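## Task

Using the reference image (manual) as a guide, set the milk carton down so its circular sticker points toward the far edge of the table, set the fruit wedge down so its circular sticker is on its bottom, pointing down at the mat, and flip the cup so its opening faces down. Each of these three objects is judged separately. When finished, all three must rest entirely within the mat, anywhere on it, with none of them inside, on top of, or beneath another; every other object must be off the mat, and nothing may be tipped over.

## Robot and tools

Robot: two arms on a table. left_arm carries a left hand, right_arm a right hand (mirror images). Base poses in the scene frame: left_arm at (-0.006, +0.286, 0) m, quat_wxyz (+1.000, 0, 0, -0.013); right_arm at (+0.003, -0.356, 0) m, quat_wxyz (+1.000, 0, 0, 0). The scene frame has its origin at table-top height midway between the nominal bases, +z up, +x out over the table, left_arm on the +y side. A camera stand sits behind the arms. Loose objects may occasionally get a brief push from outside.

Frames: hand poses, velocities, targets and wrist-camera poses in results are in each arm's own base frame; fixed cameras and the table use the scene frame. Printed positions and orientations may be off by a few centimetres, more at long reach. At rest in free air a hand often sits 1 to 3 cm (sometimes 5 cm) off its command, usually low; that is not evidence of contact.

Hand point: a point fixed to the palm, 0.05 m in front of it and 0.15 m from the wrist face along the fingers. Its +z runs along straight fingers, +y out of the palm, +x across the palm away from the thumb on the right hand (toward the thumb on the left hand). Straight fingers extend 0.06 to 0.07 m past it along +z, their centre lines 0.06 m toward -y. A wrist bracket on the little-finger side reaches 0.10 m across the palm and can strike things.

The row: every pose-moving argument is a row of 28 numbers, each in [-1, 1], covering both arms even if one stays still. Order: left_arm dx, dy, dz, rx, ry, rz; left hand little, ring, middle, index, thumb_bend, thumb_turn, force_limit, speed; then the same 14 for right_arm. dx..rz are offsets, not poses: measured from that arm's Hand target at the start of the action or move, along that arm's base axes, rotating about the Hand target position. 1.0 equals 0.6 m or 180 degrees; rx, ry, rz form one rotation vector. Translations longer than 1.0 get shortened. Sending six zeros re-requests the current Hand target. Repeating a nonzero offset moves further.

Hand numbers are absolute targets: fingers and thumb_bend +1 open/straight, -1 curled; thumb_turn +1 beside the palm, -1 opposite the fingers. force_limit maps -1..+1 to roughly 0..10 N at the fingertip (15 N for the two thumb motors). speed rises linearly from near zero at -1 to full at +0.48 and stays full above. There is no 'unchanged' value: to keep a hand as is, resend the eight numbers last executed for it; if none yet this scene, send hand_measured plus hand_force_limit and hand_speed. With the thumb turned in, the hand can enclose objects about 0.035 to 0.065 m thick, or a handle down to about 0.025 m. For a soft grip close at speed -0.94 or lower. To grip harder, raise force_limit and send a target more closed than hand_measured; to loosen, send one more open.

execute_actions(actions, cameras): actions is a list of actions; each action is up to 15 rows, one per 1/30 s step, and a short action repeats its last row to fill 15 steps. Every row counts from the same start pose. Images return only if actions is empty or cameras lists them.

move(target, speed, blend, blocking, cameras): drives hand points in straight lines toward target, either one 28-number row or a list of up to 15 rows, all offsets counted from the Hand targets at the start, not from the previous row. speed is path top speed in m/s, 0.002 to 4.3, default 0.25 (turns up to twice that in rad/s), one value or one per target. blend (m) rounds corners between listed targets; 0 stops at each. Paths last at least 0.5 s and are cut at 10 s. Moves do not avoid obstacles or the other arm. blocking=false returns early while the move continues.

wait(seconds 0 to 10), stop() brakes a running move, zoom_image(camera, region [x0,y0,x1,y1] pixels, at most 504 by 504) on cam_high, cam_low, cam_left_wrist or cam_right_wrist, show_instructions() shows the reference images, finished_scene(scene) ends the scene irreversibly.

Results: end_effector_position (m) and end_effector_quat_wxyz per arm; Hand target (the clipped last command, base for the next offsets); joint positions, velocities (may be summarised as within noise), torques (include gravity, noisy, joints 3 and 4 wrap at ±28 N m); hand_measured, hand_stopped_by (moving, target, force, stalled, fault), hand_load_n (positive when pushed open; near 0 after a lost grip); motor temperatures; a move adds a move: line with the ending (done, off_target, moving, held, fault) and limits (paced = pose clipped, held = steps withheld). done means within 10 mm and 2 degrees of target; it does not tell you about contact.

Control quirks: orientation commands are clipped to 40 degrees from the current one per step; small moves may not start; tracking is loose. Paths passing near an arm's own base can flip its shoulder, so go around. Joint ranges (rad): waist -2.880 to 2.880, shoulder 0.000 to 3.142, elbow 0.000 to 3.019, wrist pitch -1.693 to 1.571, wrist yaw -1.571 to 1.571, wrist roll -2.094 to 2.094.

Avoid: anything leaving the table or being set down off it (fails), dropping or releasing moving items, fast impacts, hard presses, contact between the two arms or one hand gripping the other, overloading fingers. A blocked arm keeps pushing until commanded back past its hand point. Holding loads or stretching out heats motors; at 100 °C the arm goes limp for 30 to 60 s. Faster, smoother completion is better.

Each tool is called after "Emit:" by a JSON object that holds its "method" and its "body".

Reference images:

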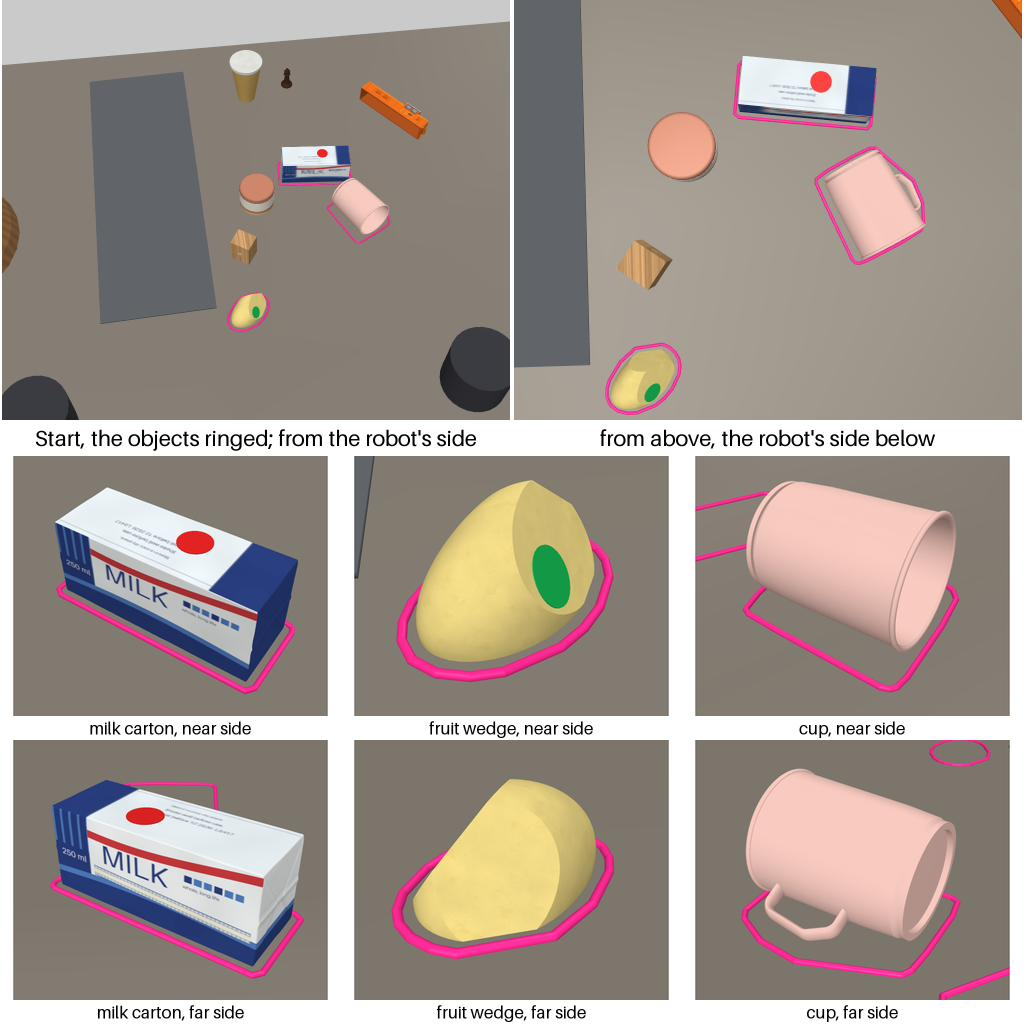

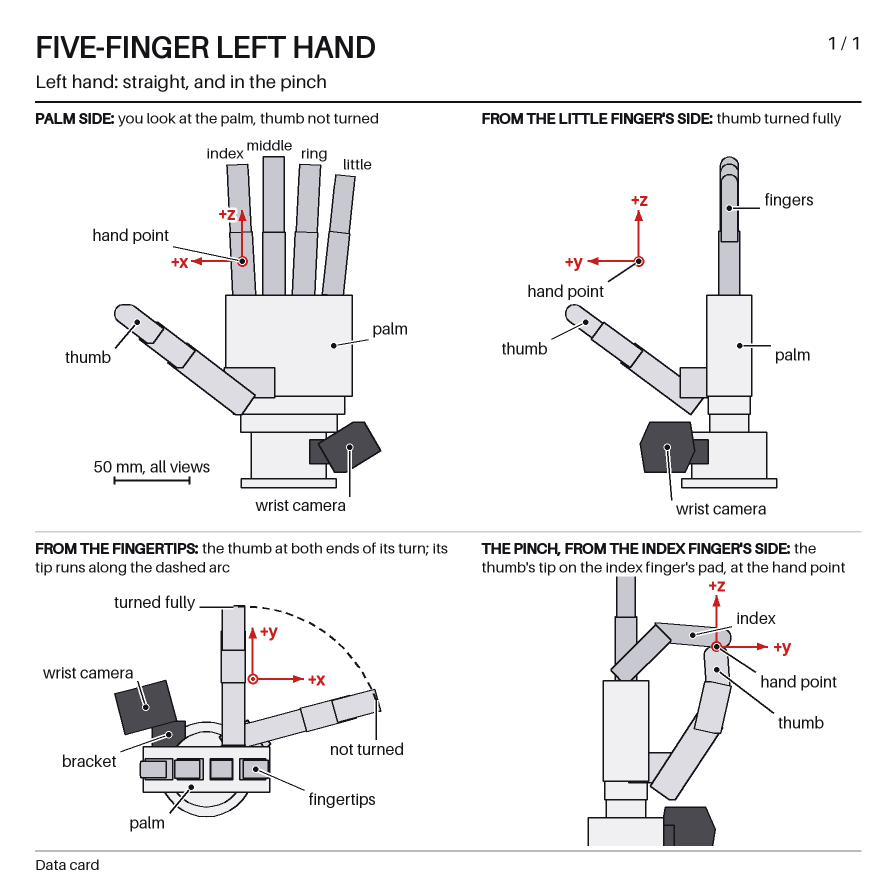

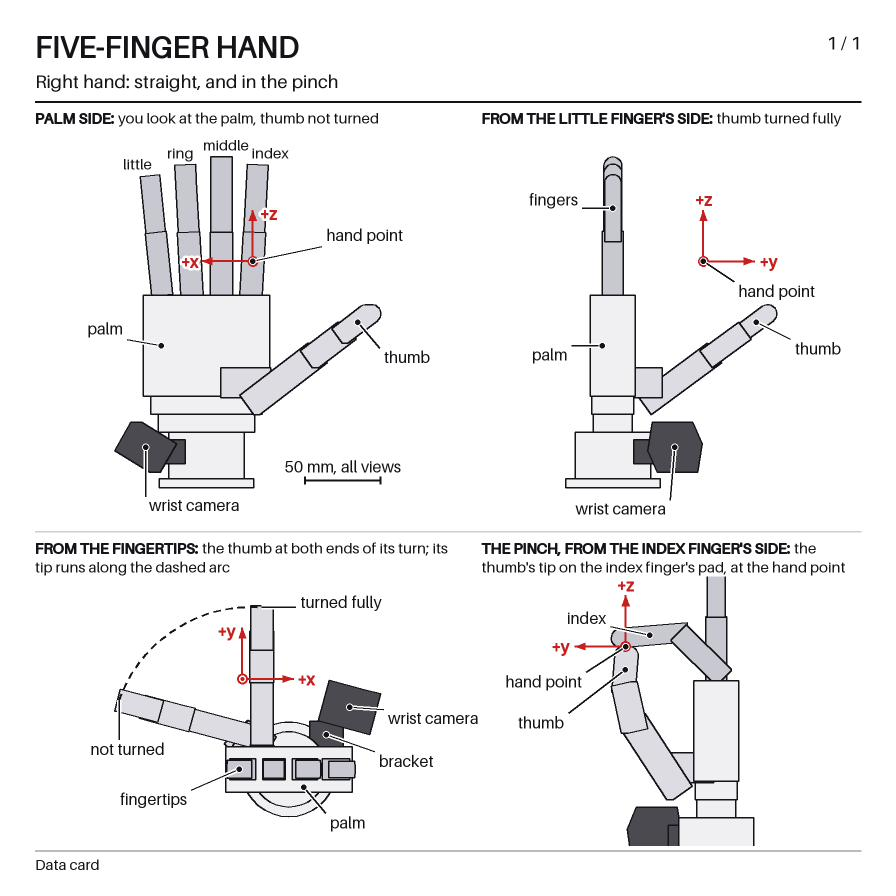

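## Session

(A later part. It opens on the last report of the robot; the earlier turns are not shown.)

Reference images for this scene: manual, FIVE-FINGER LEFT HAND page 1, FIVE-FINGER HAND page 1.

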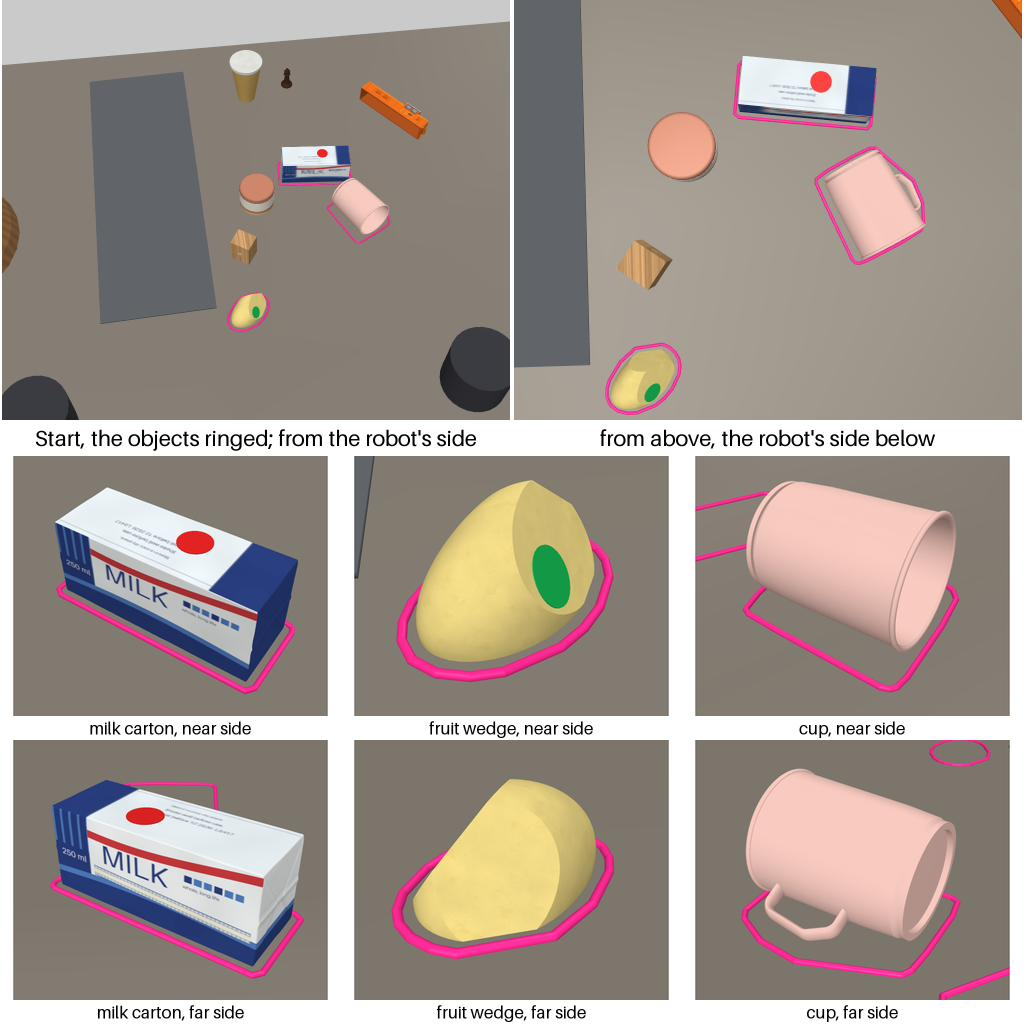

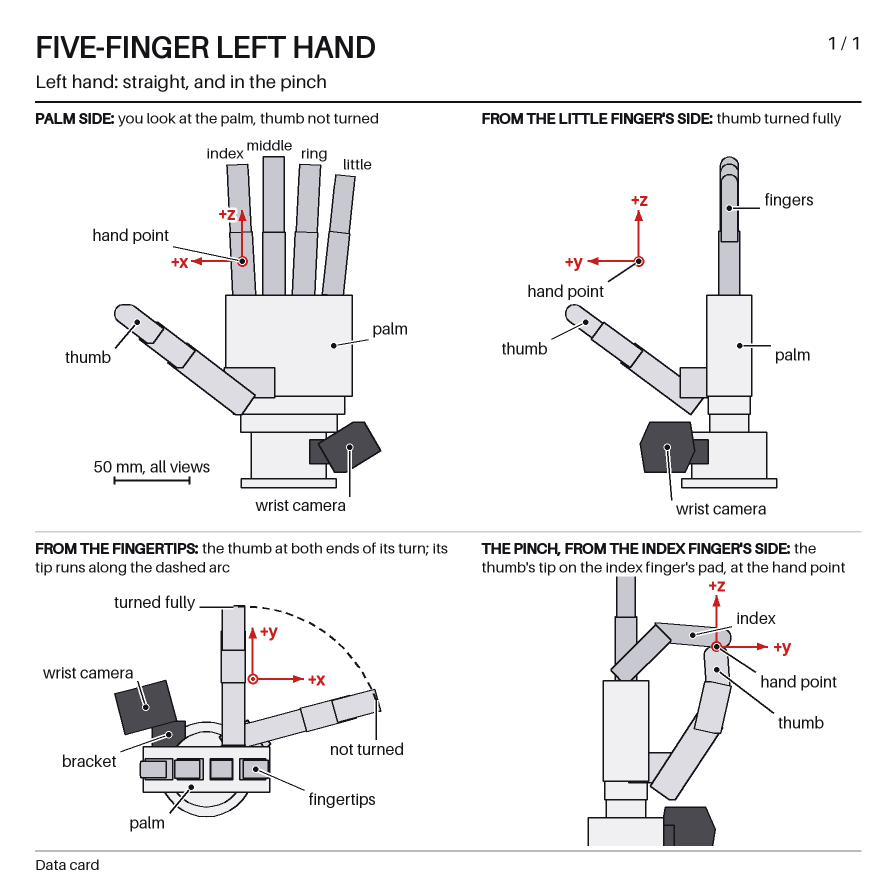

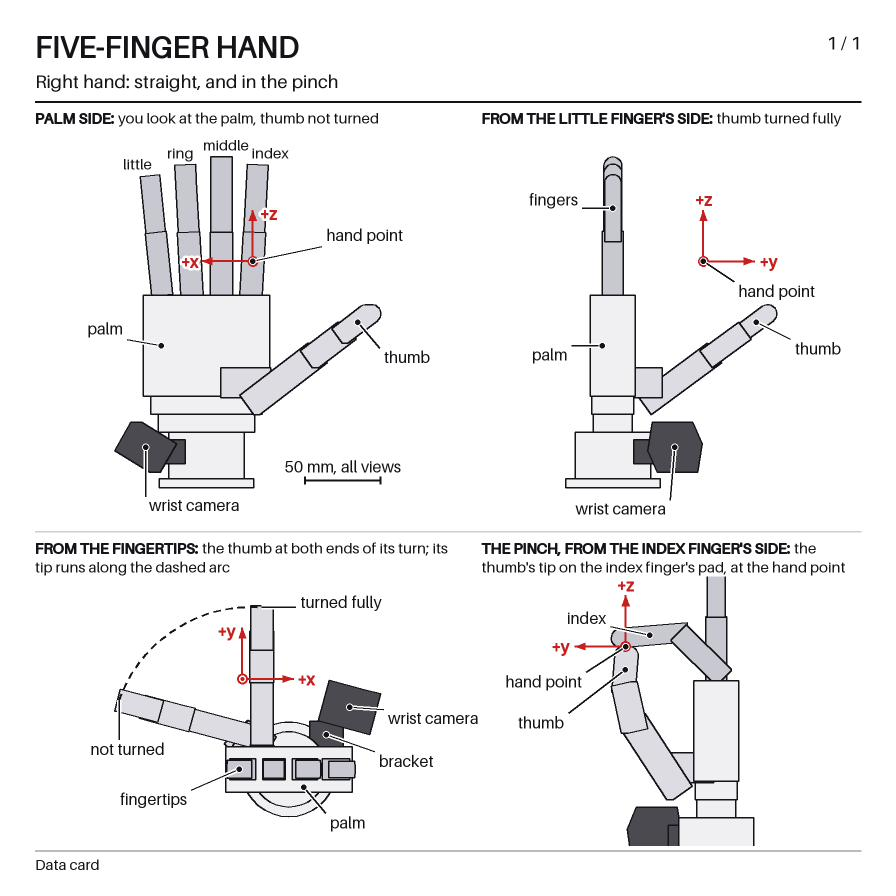

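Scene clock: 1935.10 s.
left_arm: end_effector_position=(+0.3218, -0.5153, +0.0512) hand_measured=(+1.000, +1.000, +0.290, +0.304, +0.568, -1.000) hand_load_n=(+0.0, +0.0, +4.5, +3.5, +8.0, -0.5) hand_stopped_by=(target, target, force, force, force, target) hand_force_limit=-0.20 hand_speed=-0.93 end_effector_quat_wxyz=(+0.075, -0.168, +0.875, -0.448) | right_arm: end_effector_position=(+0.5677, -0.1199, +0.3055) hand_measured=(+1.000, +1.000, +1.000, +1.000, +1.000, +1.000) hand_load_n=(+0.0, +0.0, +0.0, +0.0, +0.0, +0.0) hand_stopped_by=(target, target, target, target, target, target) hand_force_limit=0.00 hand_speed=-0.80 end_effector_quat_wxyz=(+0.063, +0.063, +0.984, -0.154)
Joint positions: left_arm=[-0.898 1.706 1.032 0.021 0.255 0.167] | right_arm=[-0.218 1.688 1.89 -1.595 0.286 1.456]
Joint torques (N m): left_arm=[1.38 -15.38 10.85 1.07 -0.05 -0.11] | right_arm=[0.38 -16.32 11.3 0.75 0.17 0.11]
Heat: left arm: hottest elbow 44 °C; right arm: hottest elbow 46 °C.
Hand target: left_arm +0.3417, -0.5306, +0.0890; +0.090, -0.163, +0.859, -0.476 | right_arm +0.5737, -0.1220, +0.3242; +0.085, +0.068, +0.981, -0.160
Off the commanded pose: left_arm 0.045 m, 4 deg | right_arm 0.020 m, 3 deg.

Emit:
{"method": "move", "body": {"target": [[0,0,0.1833,0,0,0,1,1,-0.3,-0.4,0.05,-1,-0.2,-0.93,0,0,0,0,0,0,1,1,1,1,1,1,0,-0.8],[0.1055,0.576,0.2433,0.2545,-0.4325,0.0786,1,1,-0.3,-0.4,0.05,-1,-0.2,-0.93,0,0,0,0,0,0,1,1,1,1,1,1,0,-0.8]], "speed": [0.15, 0.25], "blend": [0.04, 0], "cameras": ["cam_left_wrist", "cam_high", "cam_low"]}}

Emit:
{"method": "zoom_image", "body": {"camera": "cam_low", "region": [420, 170, 580, 290]}}

Scene clock: 2006.10 s.
left_arm: end_effector_position=(+0.3995, -0.1896, +0.2227) hand_measured=(+1.000, +1.000, +0.290, +0.304, +0.568, -1.000) hand_load_n=(+0.0, +0.0, +4.5, +3.5, +8.0, -0.5) hand_stopped_by=(target, target, force, force, force, target) hand_force_limit=-0.20 hand_speed=-0.93 end_effector_quat_wxyz=(+0.685, +0.120, +0.709, -0.118) | right_arm: end_effector_position=(+0.5677, -0.1199, +0.3055) hand_measured=(+1.000, +1.000, +1.000, +1.000, +1.000, +1.000) hand_load_n=(+0.0, +0.0, +0.0, +0.0, +0.0, +0.0) hand_stopped_by=(target, target, target, target, target, target) hand_force_limit=0.00 hand_speed=-0.80 end_effector_quat_wxyz=(+0.063, +0.063, +0.984, -0.154)
Joint positions: left_arm=[-0.744 1.038 0.399 0.602 -0.405 1.553] | right_arm=[-0.218 1.688 1.89 -1.595 0.286 1.456]
Joint torques (N m): left_arm=[1.73 -4.01 7.69 2.81 -0.09 0.08] | right_arm=[0.44 -16.32 11.29 0.75 0.17 0.11]
Heat: left arm: hottest elbow 44 °C; right arm: hottest elbow 46 °C.
Hand target: left_arm +0.4050, -0.1850, +0.2350; +0.698, +0.113, +0.698, -0.113 | right_arm +0.5737, -0.1220, +0.3242; +0.085, +0.068, +0.981, -0.160
Off the commanded pose: left_arm 0.014 m, 2 deg | right_arm 0.020 m, 3 deg.
move: off_target (left_arm, right_arm)
Images, in order (width x height): cam_high 896x504, cam_low 896x504, cam_left_wrist 672x504.

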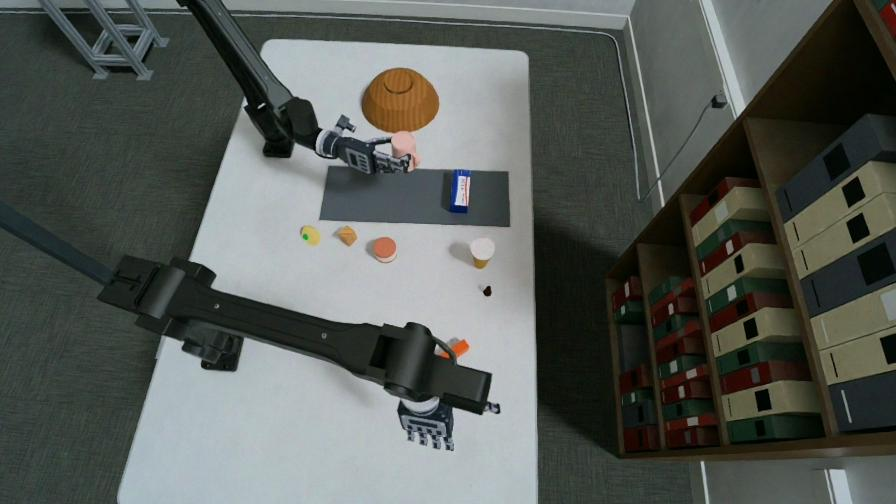

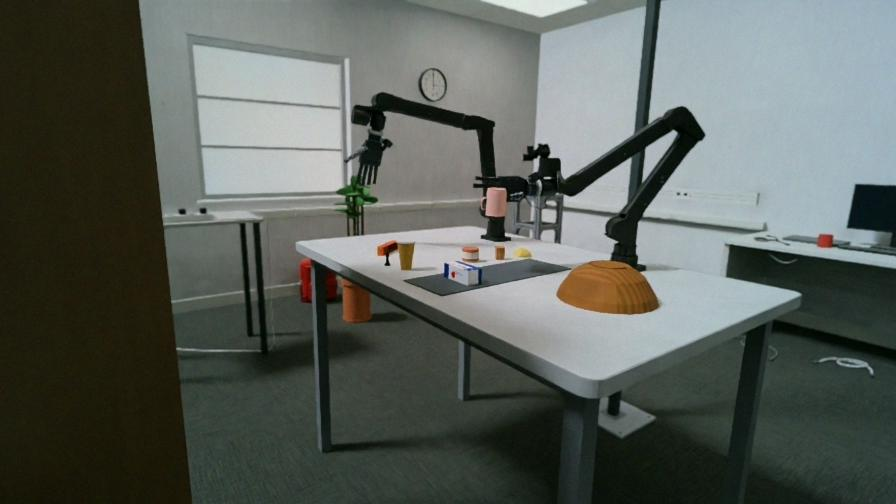

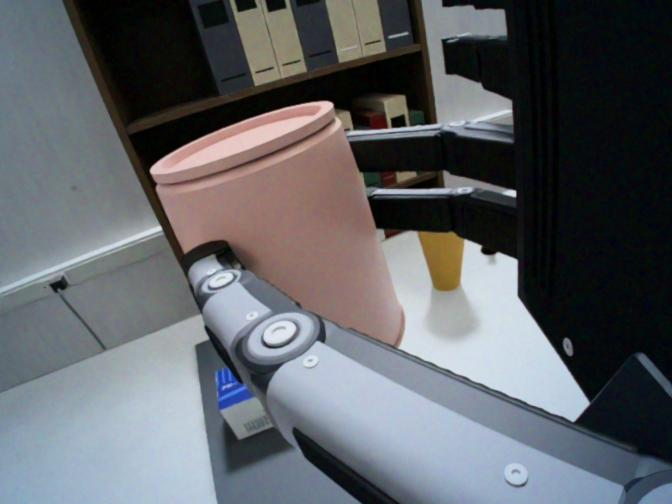

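Scaled by 3.150 from the camera's 896x504 image, which has a finer 1280x720 frame.

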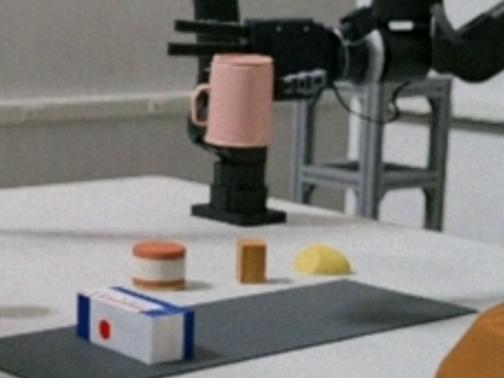

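Emit:
{"method": "move", "body": {"target": [0,0,-0.2,0,0,0,1,1,-0.3,-0.4,0.05,-1,-0.2,-0.93,0,0,0,0,0,0,1,1,1,1,1,1,0,-0.8], "speed": 0.15, "cameras": ["cam_high", "cam_low"]}}

Emit:
{"method": "zoom_image", "body": {"camera": "cam_low", "region": [420, 170, 580, 290]}}

Scene clock: 2022.97 s.
left_arm: end_effector_position=(+0.3995, -0.1894, +0.1049) hand_measured=(+1.000, +1.000, +0.290, +0.304, +0.568, -1.000) hand_load_n=(+0.0, +0.0, +4.5, +3.5, +7.5, -0.5) hand_stopped_by=(target, target, force, force, force, target) hand_force_limit=-0.20 hand_speed=-0.93 end_effector_quat_wxyz=(+0.685, +0.120, +0.708, -0.119) | right_arm: end_effector_position=(+0.5677, -0.1199, +0.3055) hand_measured=(+1.000, +1.000, +1.000, +1.000, +1.000, +1.000) hand_load_n=(+0.0, +0.0, +0.0, +0.0, +0.0, +0.0) hand_stopped_by=(target, target, target, target, target, target) hand_force_limit=0.00 hand_speed=-0.80 end_effector_quat_wxyz=(+0.063, +0.063, +0.984, -0.154)
Joint positions: left_arm=[-0.742 1.552 0.277 1.239 -0.402 1.553] | right_arm=[-0.218 1.688 1.89 -1.595 0.286 1.456]
Joint torques (N m): left_arm=[1.61 -6.71 3.95 2.84 -0.22 0.08] | right_arm=[0.5 -16.32 11.29 0.77 0.17 0.11]
Heat: left arm: hottest elbow 42 °C; right arm: hottest elbow 46 °C.
Hand target: left_arm +0.4050, -0.1850, +0.1150; +0.698, +0.113, +0.698, -0.113 | right_arm +0.5737, -0.1220, +0.3242; +0.085, +0.068, +0.981, -0.160
Off the commanded pose: left_arm 0.012 m, 2 deg | right_arm 0.020 m, 3 deg.
move: off_target (left_arm, right_arm)
Images, in order (width x height): cam_high 896x504, cam_low 896x504.

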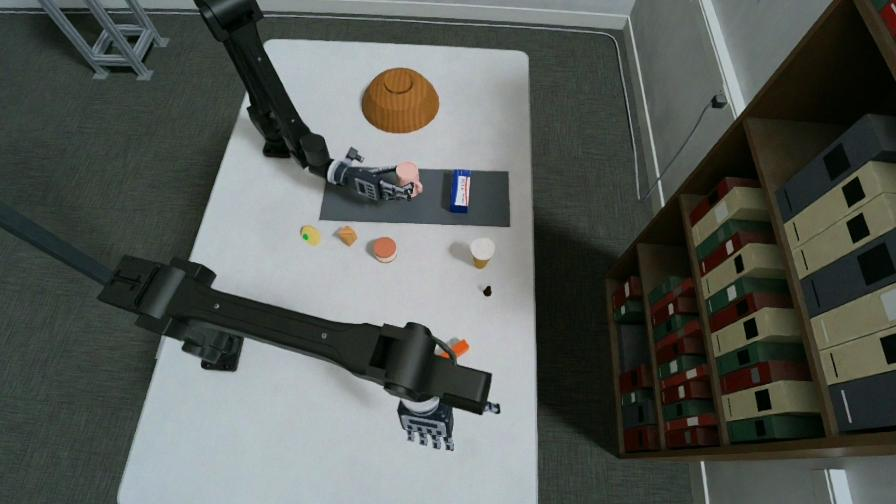

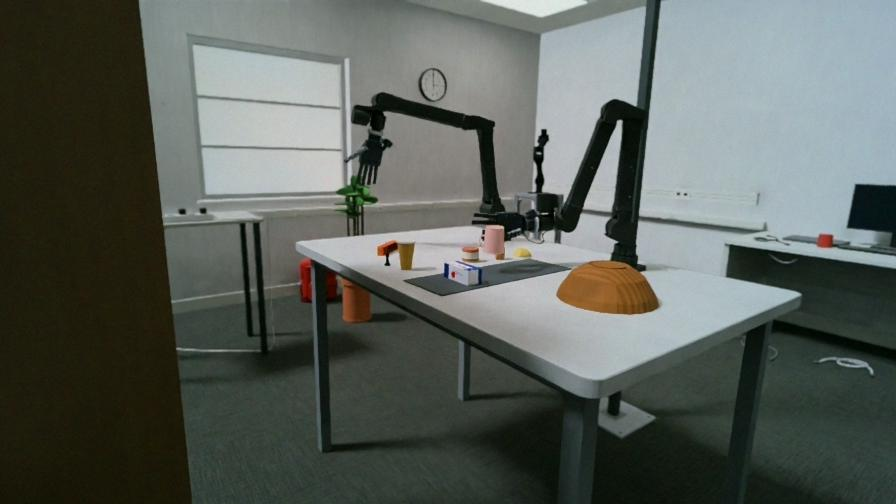

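Scaled by 3.150 from the camera's 896x504 image, which has a finer 1280x720 frame.

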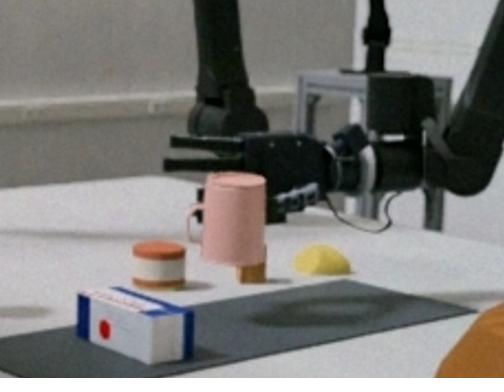

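Emit:
{"method": "move", "body": {"target": [0,0,-0.06,0,0,0,1,1,-0.3,-0.4,0.05,-1,-0.2,-0.93,0,0,0,0,0,0,1,1,1,1,1,1,0,-0.8], "speed": 0.08, "cameras": ["cam_low"]}}

Emit:
{"method": "zoom_image", "body": {"camera": "cam_low", "region": [450, 210, 560, 290]}}

Scene clock: 2033.10 s.
left_arm: end_effector_position=(+0.3989, -0.1889, +0.0688) hand_measured=(+1.000, +1.000, +0.290, +0.304, +0.568, -1.000) hand_load_n=(+0.5, +0.0, +4.5, +3.5, +7.5, +0.0) hand_stopped_by=(target, target, force, force, force, target) hand_force_limit=-0.20 hand_speed=-0.93 end_effector_quat_wxyz=(+0.685, +0.121, +0.709, -0.119) | right_arm: end_effector_position=(+0.5677, -0.1199, +0.3055) hand_measured=(+1.000, +1.000, +1.000, +1.000, +1.000, +1.000) hand_load_n=(+0.0, +0.0, +0.0, +0.0, +0.0, +0.0) hand_stopped_by=(target, target, target, target, target, target) hand_force_limit=0.00 hand_speed=-0.80 end_effector_quat_wxyz=(+0.063, +0.063, +0.984, -0.154)
Joint positions: left_arm=[-0.742 1.759 0.277 1.445 -0.402 1.553] | right_arm=[-0.218 1.688 1.89 -1.595 0.286 1.456]
Joint torques (N m): left_arm=[1.61 -7.82 2.63 2.81 -0.22 0.08] | right_arm=[0.44 -16.21 11.28 0.79 0.17 0.11]
Heat: left arm: hottest elbow 40 °C; right arm: hottest elbow 46 °C.
Hand target: left_arm +0.4050, -0.1850, +0.0790; +0.698, +0.113, +0.698, -0.113 | right_arm +0.5737, -0.1220, +0.3242; +0.085, +0.068, +0.981, -0.160
Off the commanded pose: left_arm 0.012 m, 2 deg | right_arm 0.020 m, 3 deg.
move: off_target (left_arm, right_arm)
Images, in order (width x height): cam_low 896x504.

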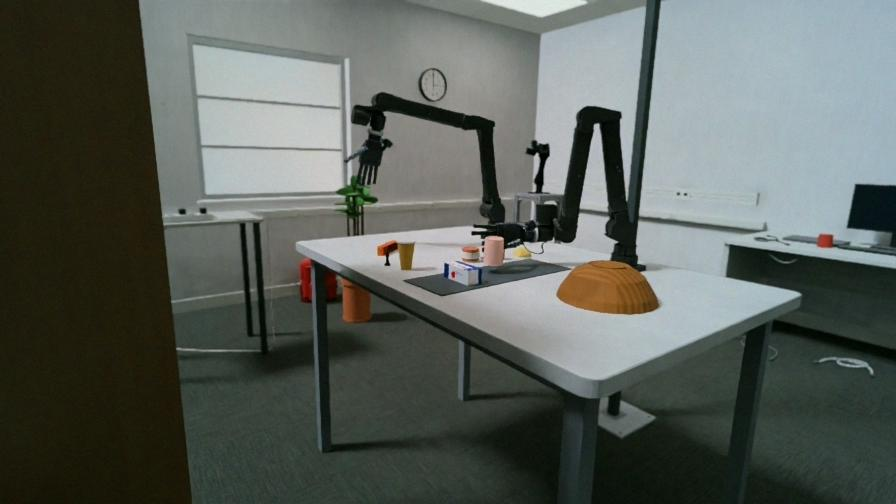

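Scaled by 4.582 from the camera's 896x504 image, which has a finer 1280x720 frame.

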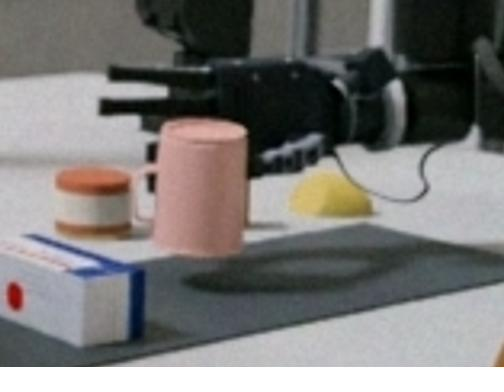

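Emit:
{"method": "move", "body": {"target": [0,0,-0.0185,0,0,0,1,1,-0.3,-0.4,0.05,-1,-0.2,-0.93,0,0,0,0,0,0,1,1,1,1,1,1,0,-0.8], "speed": 0.05, "cameras": ["cam_low"]}}

Emit:
{"method": "zoom_image", "body": {"camera": "cam_low", "region": [450, 210, 560, 290]}}

Scene clock: 2041.87 s.
left_arm: end_effector_position=(+0.3975, -0.1876, +0.0567) hand_measured=(+1.000, +1.000, +0.290, +0.304, +0.568, -1.000) hand_load_n=(+0.0, +0.0, +4.5, +3.5, +7.5, -0.5) hand_stopped_by=(target, target, force, force, force, target) hand_force_limit=-0.20 hand_speed=-0.93 end_effector_quat_wxyz=(+0.683, +0.122, +0.710, -0.118) | right_arm: end_effector_position=(+0.5677, -0.1199, +0.3055) hand_measured=(+1.000, +1.000, +1.000, +1.000, +1.000, +1.000) hand_load_n=(+0.0, +0.0, +0.0, +0.0, +0.0, +0.0) hand_stopped_by=(target, target, target, target, target, target) hand_force_limit=0.00 hand_speed=-0.80 end_effector_quat_wxyz=(+0.063, +0.063, +0.984, -0.154)
Joint positions: left_arm=[-0.742 1.824 0.277 1.504 -0.402 1.553] | right_arm=[-0.218 1.688 1.89 -1.595 0.286 1.456]
Joint torques (N m): left_arm=[1.61 -8.06 2.51 2.82 -0.23 0.08] | right_arm=[0.44 -16.21 11.28 0.76 0.17 0.11]
Heat: left arm: hottest elbow 39 °C; right arm: hottest elbow 46 °C.
Hand target: left_arm +0.4050, -0.1850, +0.0679; +0.698, +0.113, +0.698, -0.113 | right_arm +0.5737, -0.1220, +0.3242; +0.085, +0.068, +0.981, -0.160
Off the commanded pose: left_arm 0.014 m, 2 deg | right_arm 0.020 m, 3 deg.
move: off_target (left_arm, right_arm)
Images, in order (width x height): cam_low 896x504.

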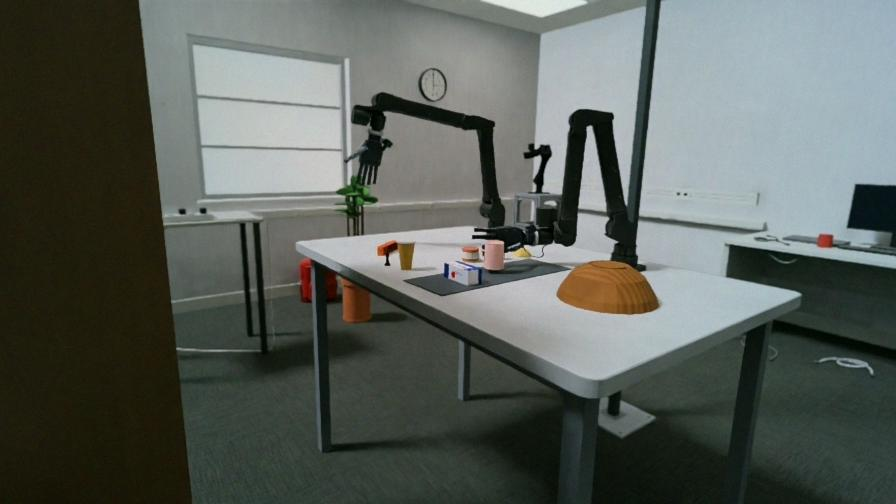

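Scaled by 4.582 from the camera's 896x504 image, which has a finer 1280x720 frame.

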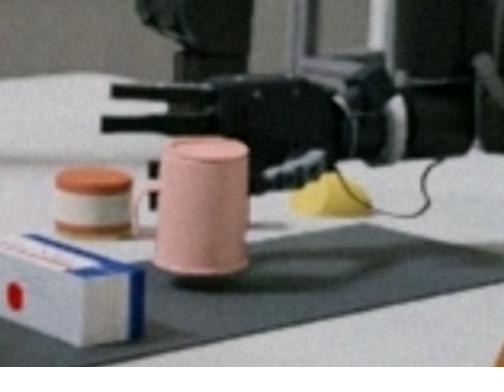

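Emit:
{"method": "move", "body": {"target": [0,0,-0.0085,0,0,0,1,1,-0.3,-0.4,0.05,-1,-0.2,-0.93,0,0,0,0,0,0,1,1,1,1,1,1,0,-0.8], "speed": 0.03, "cameras": ["cam_low"]}}

Emit:
{"method": "zoom_image", "body": {"camera": "cam_low", "region": [470, 230, 530, 280]}}

Scene clock: 2049.50 s.
left_arm: end_effector_position=(+0.3967, -0.1868, +0.0511) hand_measured=(+1.000, +1.000, +0.290, +0.304, +0.568, -1.000) hand_load_n=(+0.0, +0.0, +4.5, +3.5, +7.5, +0.0) hand_stopped_by=(target, target, force, force, force, target) hand_force_limit=-0.20 hand_speed=-0.93 end_effector_quat_wxyz=(+0.682, +0.122, +0.711, -0.117) | right_arm: end_effector_position=(+0.5677, -0.1199, +0.3055) hand_measured=(+1.000, +1.000, +1.000, +1.000, +1.000, +1.000) hand_load_n=(+0.0, +0.0, -0.5, +0.0, +0.0, +0.0) hand_stopped_by=(target, target, target, target, target, target) hand_force_limit=0.00 hand_speed=-0.80 end_effector_quat_wxyz=(+0.063, +0.063, +0.984, -0.154)
Joint positions: left_arm=[-0.742 1.853 0.277 1.53 -0.402 1.553] | right_arm=[-0.218 1.688 1.89 -1.595 0.286 1.456]
Joint torques (N m): left_arm=[1.61 -8.23 2.51 2.81 -0.23 0.08] | right_arm=[0.5 -16.21 11.3 0.76 0.17 0.1]
Heat: left arm: hottest elbow 38 °C; right arm: hottest elbow 46 °C.
Hand target: left_arm +0.4050, -0.1850, +0.0628; +0.698, +0.113, +0.698, -0.113 | right_arm +0.5737, -0.1220, +0.3242; +0.085, +0.068, +0.981, -0.160
Off the commanded pose: left_arm 0.014 m, 3 deg | right_arm 0.020 m, 3 deg.
move: off_target (left_arm, right_arm)
Images, in order (width x height): cam_low 896x504.

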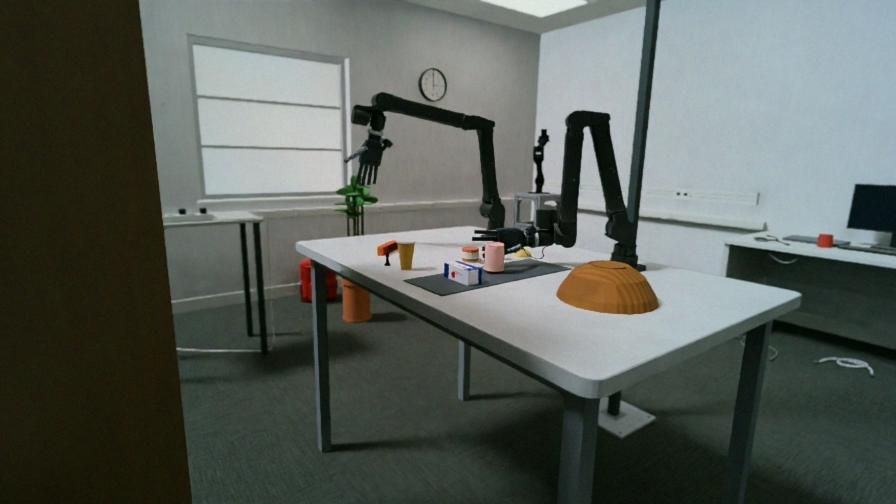

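Scaled by 8.400 from the camera's 896x504 image, which has a finer 1280x720 frame.

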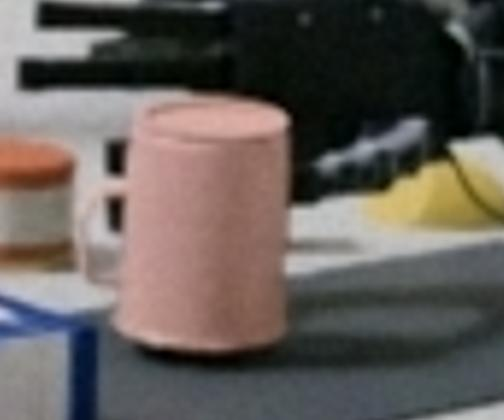

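Emit:
{"method": "move", "body": {"target": [0,0,-0.0075,0,0,0,1,1,-0.3,-0.4,0.05,-1,-0.2,-0.93,0,0,0,0,0,0,1,1,1,1,1,1,0,-0.8], "speed": 0.03, "cameras": ["cam_low"]}}

Emit:
{"method": "zoom_image", "body": {"camera": "cam_low", "region": [470, 230, 530, 280]}}

Scene clock: 2058.80 s.
left_arm: end_effector_position=(+0.3960, -0.1861, +0.0466) hand_measured=(+1.000, +1.000, +0.290, +0.304, +0.568, -1.000) hand_load_n=(+0.0, +0.0, +4.5, +3.5, +8.0, -0.5) hand_stopped_by=(target, target, force, force, force, target) hand_force_limit=-0.20 hand_speed=-0.93 end_effector_quat_wxyz=(+0.681, +0.123, +0.713, -0.116) | right_arm: end_effector_position=(+0.5677, -0.1199, +0.3055) hand_measured=(+1.000, +1.000, +1.000, +1.000, +1.000, +1.000) hand_load_n=(-0.5, +0.0, -0.5, +0.0, +0.0, +0.0) hand_stopped_by=(target, target, target, target, target, target) hand_force_limit=0.00 hand_speed=-0.80 end_effector_quat_wxyz=(+0.063, +0.063, +0.984, -0.154)
Joint positions: left_arm=[-0.742 1.871 0.277 1.543 -0.402 1.553] | right_arm=[-0.218 1.688 1.89 -1.595 0.286 1.456]
Joint torques (N m): left_arm=[1.55 -8.29 2.59 2.84 -0.26 0.06] | right_arm=[0.44 -16.26 11.32 0.77 0.17 0.11]
Heat: left arm: hottest elbow 38 °C; right arm: hottest elbow 46 °C.
Hand target: left_arm +0.4050, -0.1850, +0.0583; +0.698, +0.113, +0.698, -0.113 | right_arm +0.5737, -0.1220, +0.3242; +0.085, +0.068, +0.981, -0.160
Off the commanded pose: left_arm 0.015 m, 3 deg | right_arm 0.020 m, 3 deg.
joint sent to its limit (left arm) — joint 4 (wrist pitch), upper limit. The joint targets are off in position, not in orientation.
move: off_target (left_arm, right_arm)
Images, in order (width x height): cam_low 896x504.

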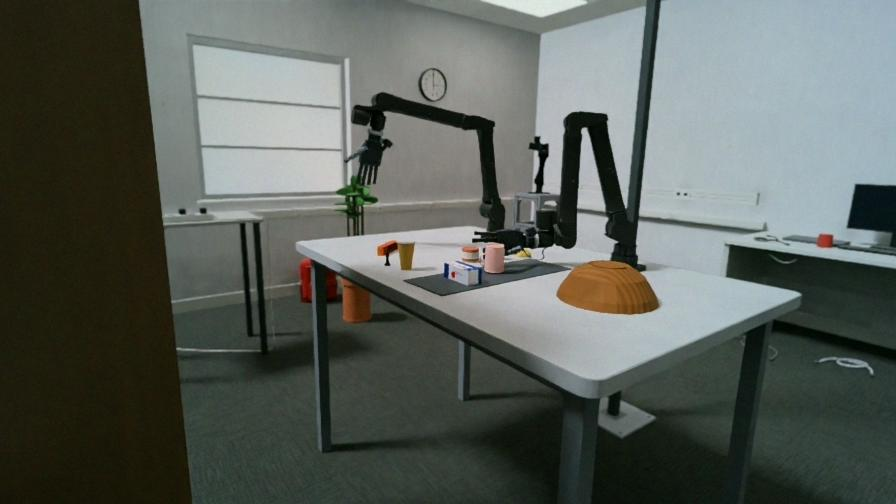

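Scaled by 8.400 from the camera's 896x504 image, which has a finer 1280x720 frame.

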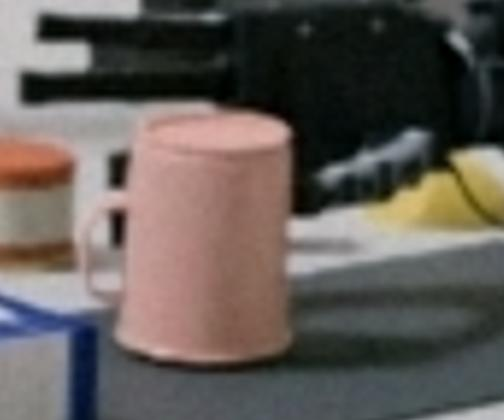

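Emit:
{"method": "move", "body": {"target": [0,0,-0.0085,0,0,0,1,1,-0.3,-0.4,0.05,-1,-0.2,-0.93,0,0,0,0,0,0,1,1,1,1,1,1,0,-0.8], "speed": 0.03, "cameras": ["cam_low"]}}

Emit:
{"method": "zoom_image", "body": {"camera": "cam_low", "region": [470, 230, 530, 280]}}

Scene clock: 2069.13 s.
left_arm: end_effector_position=(+0.3952, -0.1855, +0.0421) hand_measured=(+1.000, +1.000, +0.290, +0.304, +0.568, -1.000) hand_load_n=(+0.0, +0.0, +4.5, +3.0, +7.5, -0.5) hand_stopped_by=(target, target, force, force, force, target) hand_force_limit=-0.20 hand_speed=-0.93 end_effector_quat_wxyz=(+0.677, +0.125, +0.716, -0.114) | right_arm: end_effector_position=(+0.5677, -0.1199, +0.3055) hand_measured=(+1.000, +1.000, +1.000, +1.000, +1.000, +1.000) hand_load_n=(+0.0, +0.0, +0.0, +0.0, +0.0, +0.0) hand_stopped_by=(target, target, target, target, target, target) hand_force_limit=0.00 hand_speed=-0.80 end_effector_quat_wxyz=(+0.063, +0.063, +0.984, -0.154)
Joint positions: left_arm=[-0.742 1.883 0.277 1.544 -0.402 1.553] | right_arm=[-0.218 1.688 1.89 -1.595 0.286 1.456]
Joint torques (N m): left_arm=[1.61 -8.23 2.74 2.74 -0.28 0.01] | right_arm=[0.5 -16.21 11.3 0.8 0.17 0.11]
Heat: left arm: hottest elbow 37 °C; right arm: hottest elbow 46 °C.
Hand target: left_arm +0.4050, -0.1850, +0.0532; +0.698, +0.113, +0.698, -0.113 | right_arm +0.5737, -0.1220, +0.3242; +0.085, +0.068, +0.981, -0.160
Off the commanded pose: left_arm 0.015 m, 3 deg | right_arm 0.020 m, 3 deg.
joint sent to its limit (left arm) — joint 4 (wrist pitch), upper limit. The joint targets are off in position, not in orientation.
move: off_target (left_arm, right_arm)
Images, in order (width x height): cam_low 896x504.

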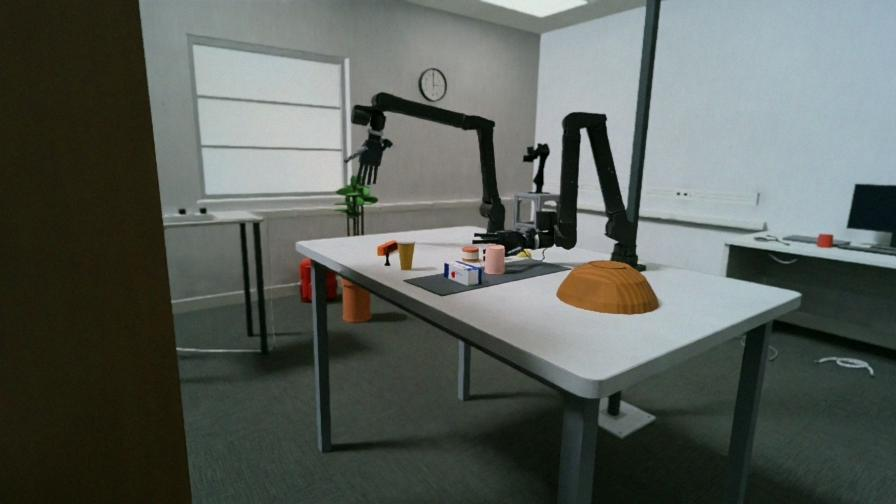

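Scaled by 8.400 from the camera's 896x504 image, which has a finer 1280x720 frame.

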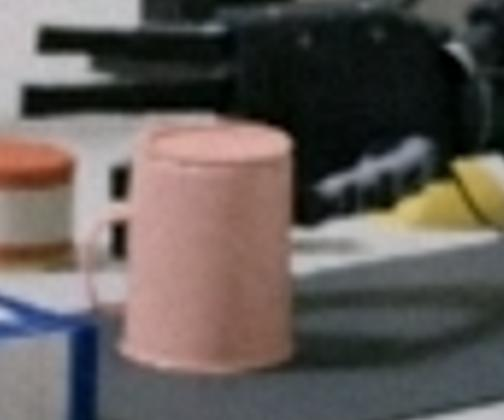

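Emit:
{"method": "execute_actions", "body": {"actions": [[[0,0,0,0,0,0,1,1,0.6,0.6,0.9,-1,-0.2,-0.9,0,0,0,0,0,0,1,1,1,1,1,1,0,-0.8]],[[0,0,0,0,0,0,1,1,0.6,0.6,0.9,-1,-0.2,-0.9,0,0,0,0,0,0,1,1,1,1,1,1,0,-0.8]],[[0,0,0,0,0,0,1,1,1,1,1,-1,-0.2,-0.8,0,0,0,0,0,0,1,1,1,1,1,1,0,-0.8]],[[0,0,0,0,0,0,1,1,1,1,1,-1,-0.2,-0.8,0,0,0,0,0,0,1,1,1,1,1,1,0,-0.8]],[[0,0,0,0,0,0,1,1,1,1,1,-1,-0.2,-0.8,0,0,0,0,0,0,1,1,1,1,1,1,0,-0.8]]], "cameras": ["cam_low", "cam_left_wrist"]}}

Emit:
{"method": "zoom_image", "body": {"camera": "cam_low", "region": [470, 230, 530, 280]}}

Scene clock: 2083.17 s.
left_arm: end_effector_position=(+0.3952, -0.1851, +0.0421) hand_measured=(+1.000, +1.000, +1.000, +1.000, +1.000, -1.000) hand_load_n=(+0.0, +0.0, +0.0, -0.5, +0.0, +0.0) hand_stopped_by=(target, target, target, target, target, target) hand_force_limit=-0.20 hand_speed=-0.80 end_effector_quat_wxyz=(+0.677, +0.125, +0.716, -0.113) | right_arm: end_effector_position=(+0.5677, -0.1199, +0.3055) hand_measured=(+1.000, +1.000, +1.000, +1.000, +1.000, +1.000) hand_load_n=(+0.0, +0.0, +0.0, +0.0, +0.0, +0.0) hand_stopped_by=(target, target, target, target, target, target) hand_force_limit=0.00 hand_speed=-0.80 end_effector_quat_wxyz=(+0.063, +0.063, +0.984, -0.154)
Joint positions: left_arm=[-0.742 1.883 0.277 1.544 -0.403 1.553] | right_arm=[-0.218 1.688 1.89 -1.595 0.286 1.456]
Joint torques (N m): left_arm=[1.55 -8.29 2.74 2.74 -0.26 0.01] | right_arm=[0.44 -16.26 11.32 0.76 0.18 0.11]
Motor temperatures (°C): left_arm=[23 31 36 23 23 25] | right_arm=[22 33 46 22 24 26]
Heat: left arm: hottest elbow 36 °C; right arm: hottest elbow 46 °C.
Hand target: left_arm +0.4050, -0.1850, +0.0532; +0.698, +0.113, +0.698, -0.113 | right_arm +0.5737, -0.1220, +0.3242; +0.085, +0.068, +0.981, -0.160
Off the commanded pose: left_arm 0.015 m, 3 deg | right_arm 0.020 m, 3 deg.
joint sent to its limit (left arm) — joint 4 (wrist pitch), upper limit. The joint targets are off in position, not in orientation.
Images, in order (width x height): cam_low 896x504, cam_left_wrist 672x504.

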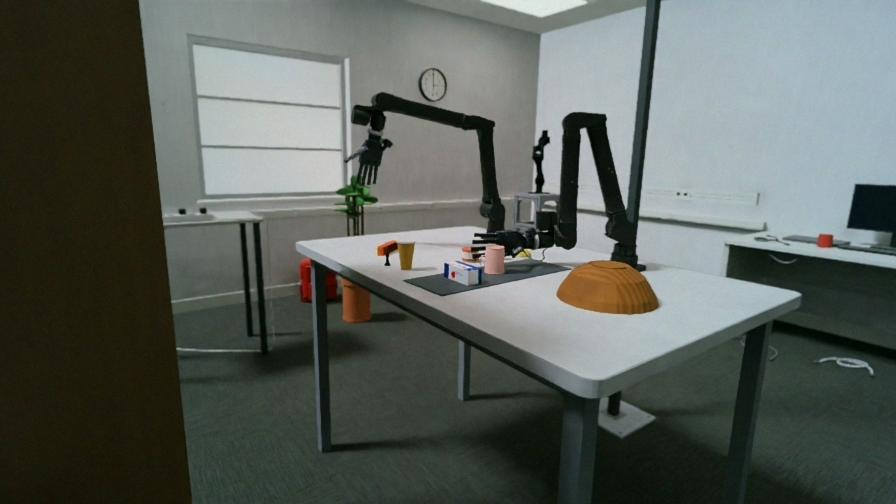

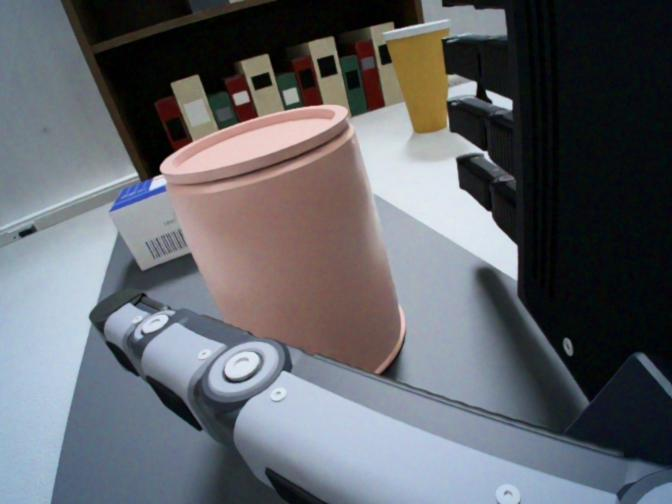

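Scaled by 8.400 from the camera's 896x504 image, which has a finer 1280x720 frame.

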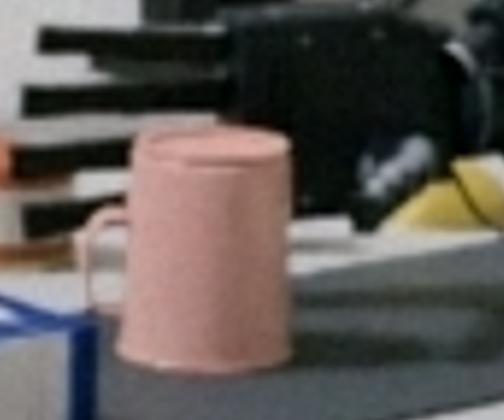

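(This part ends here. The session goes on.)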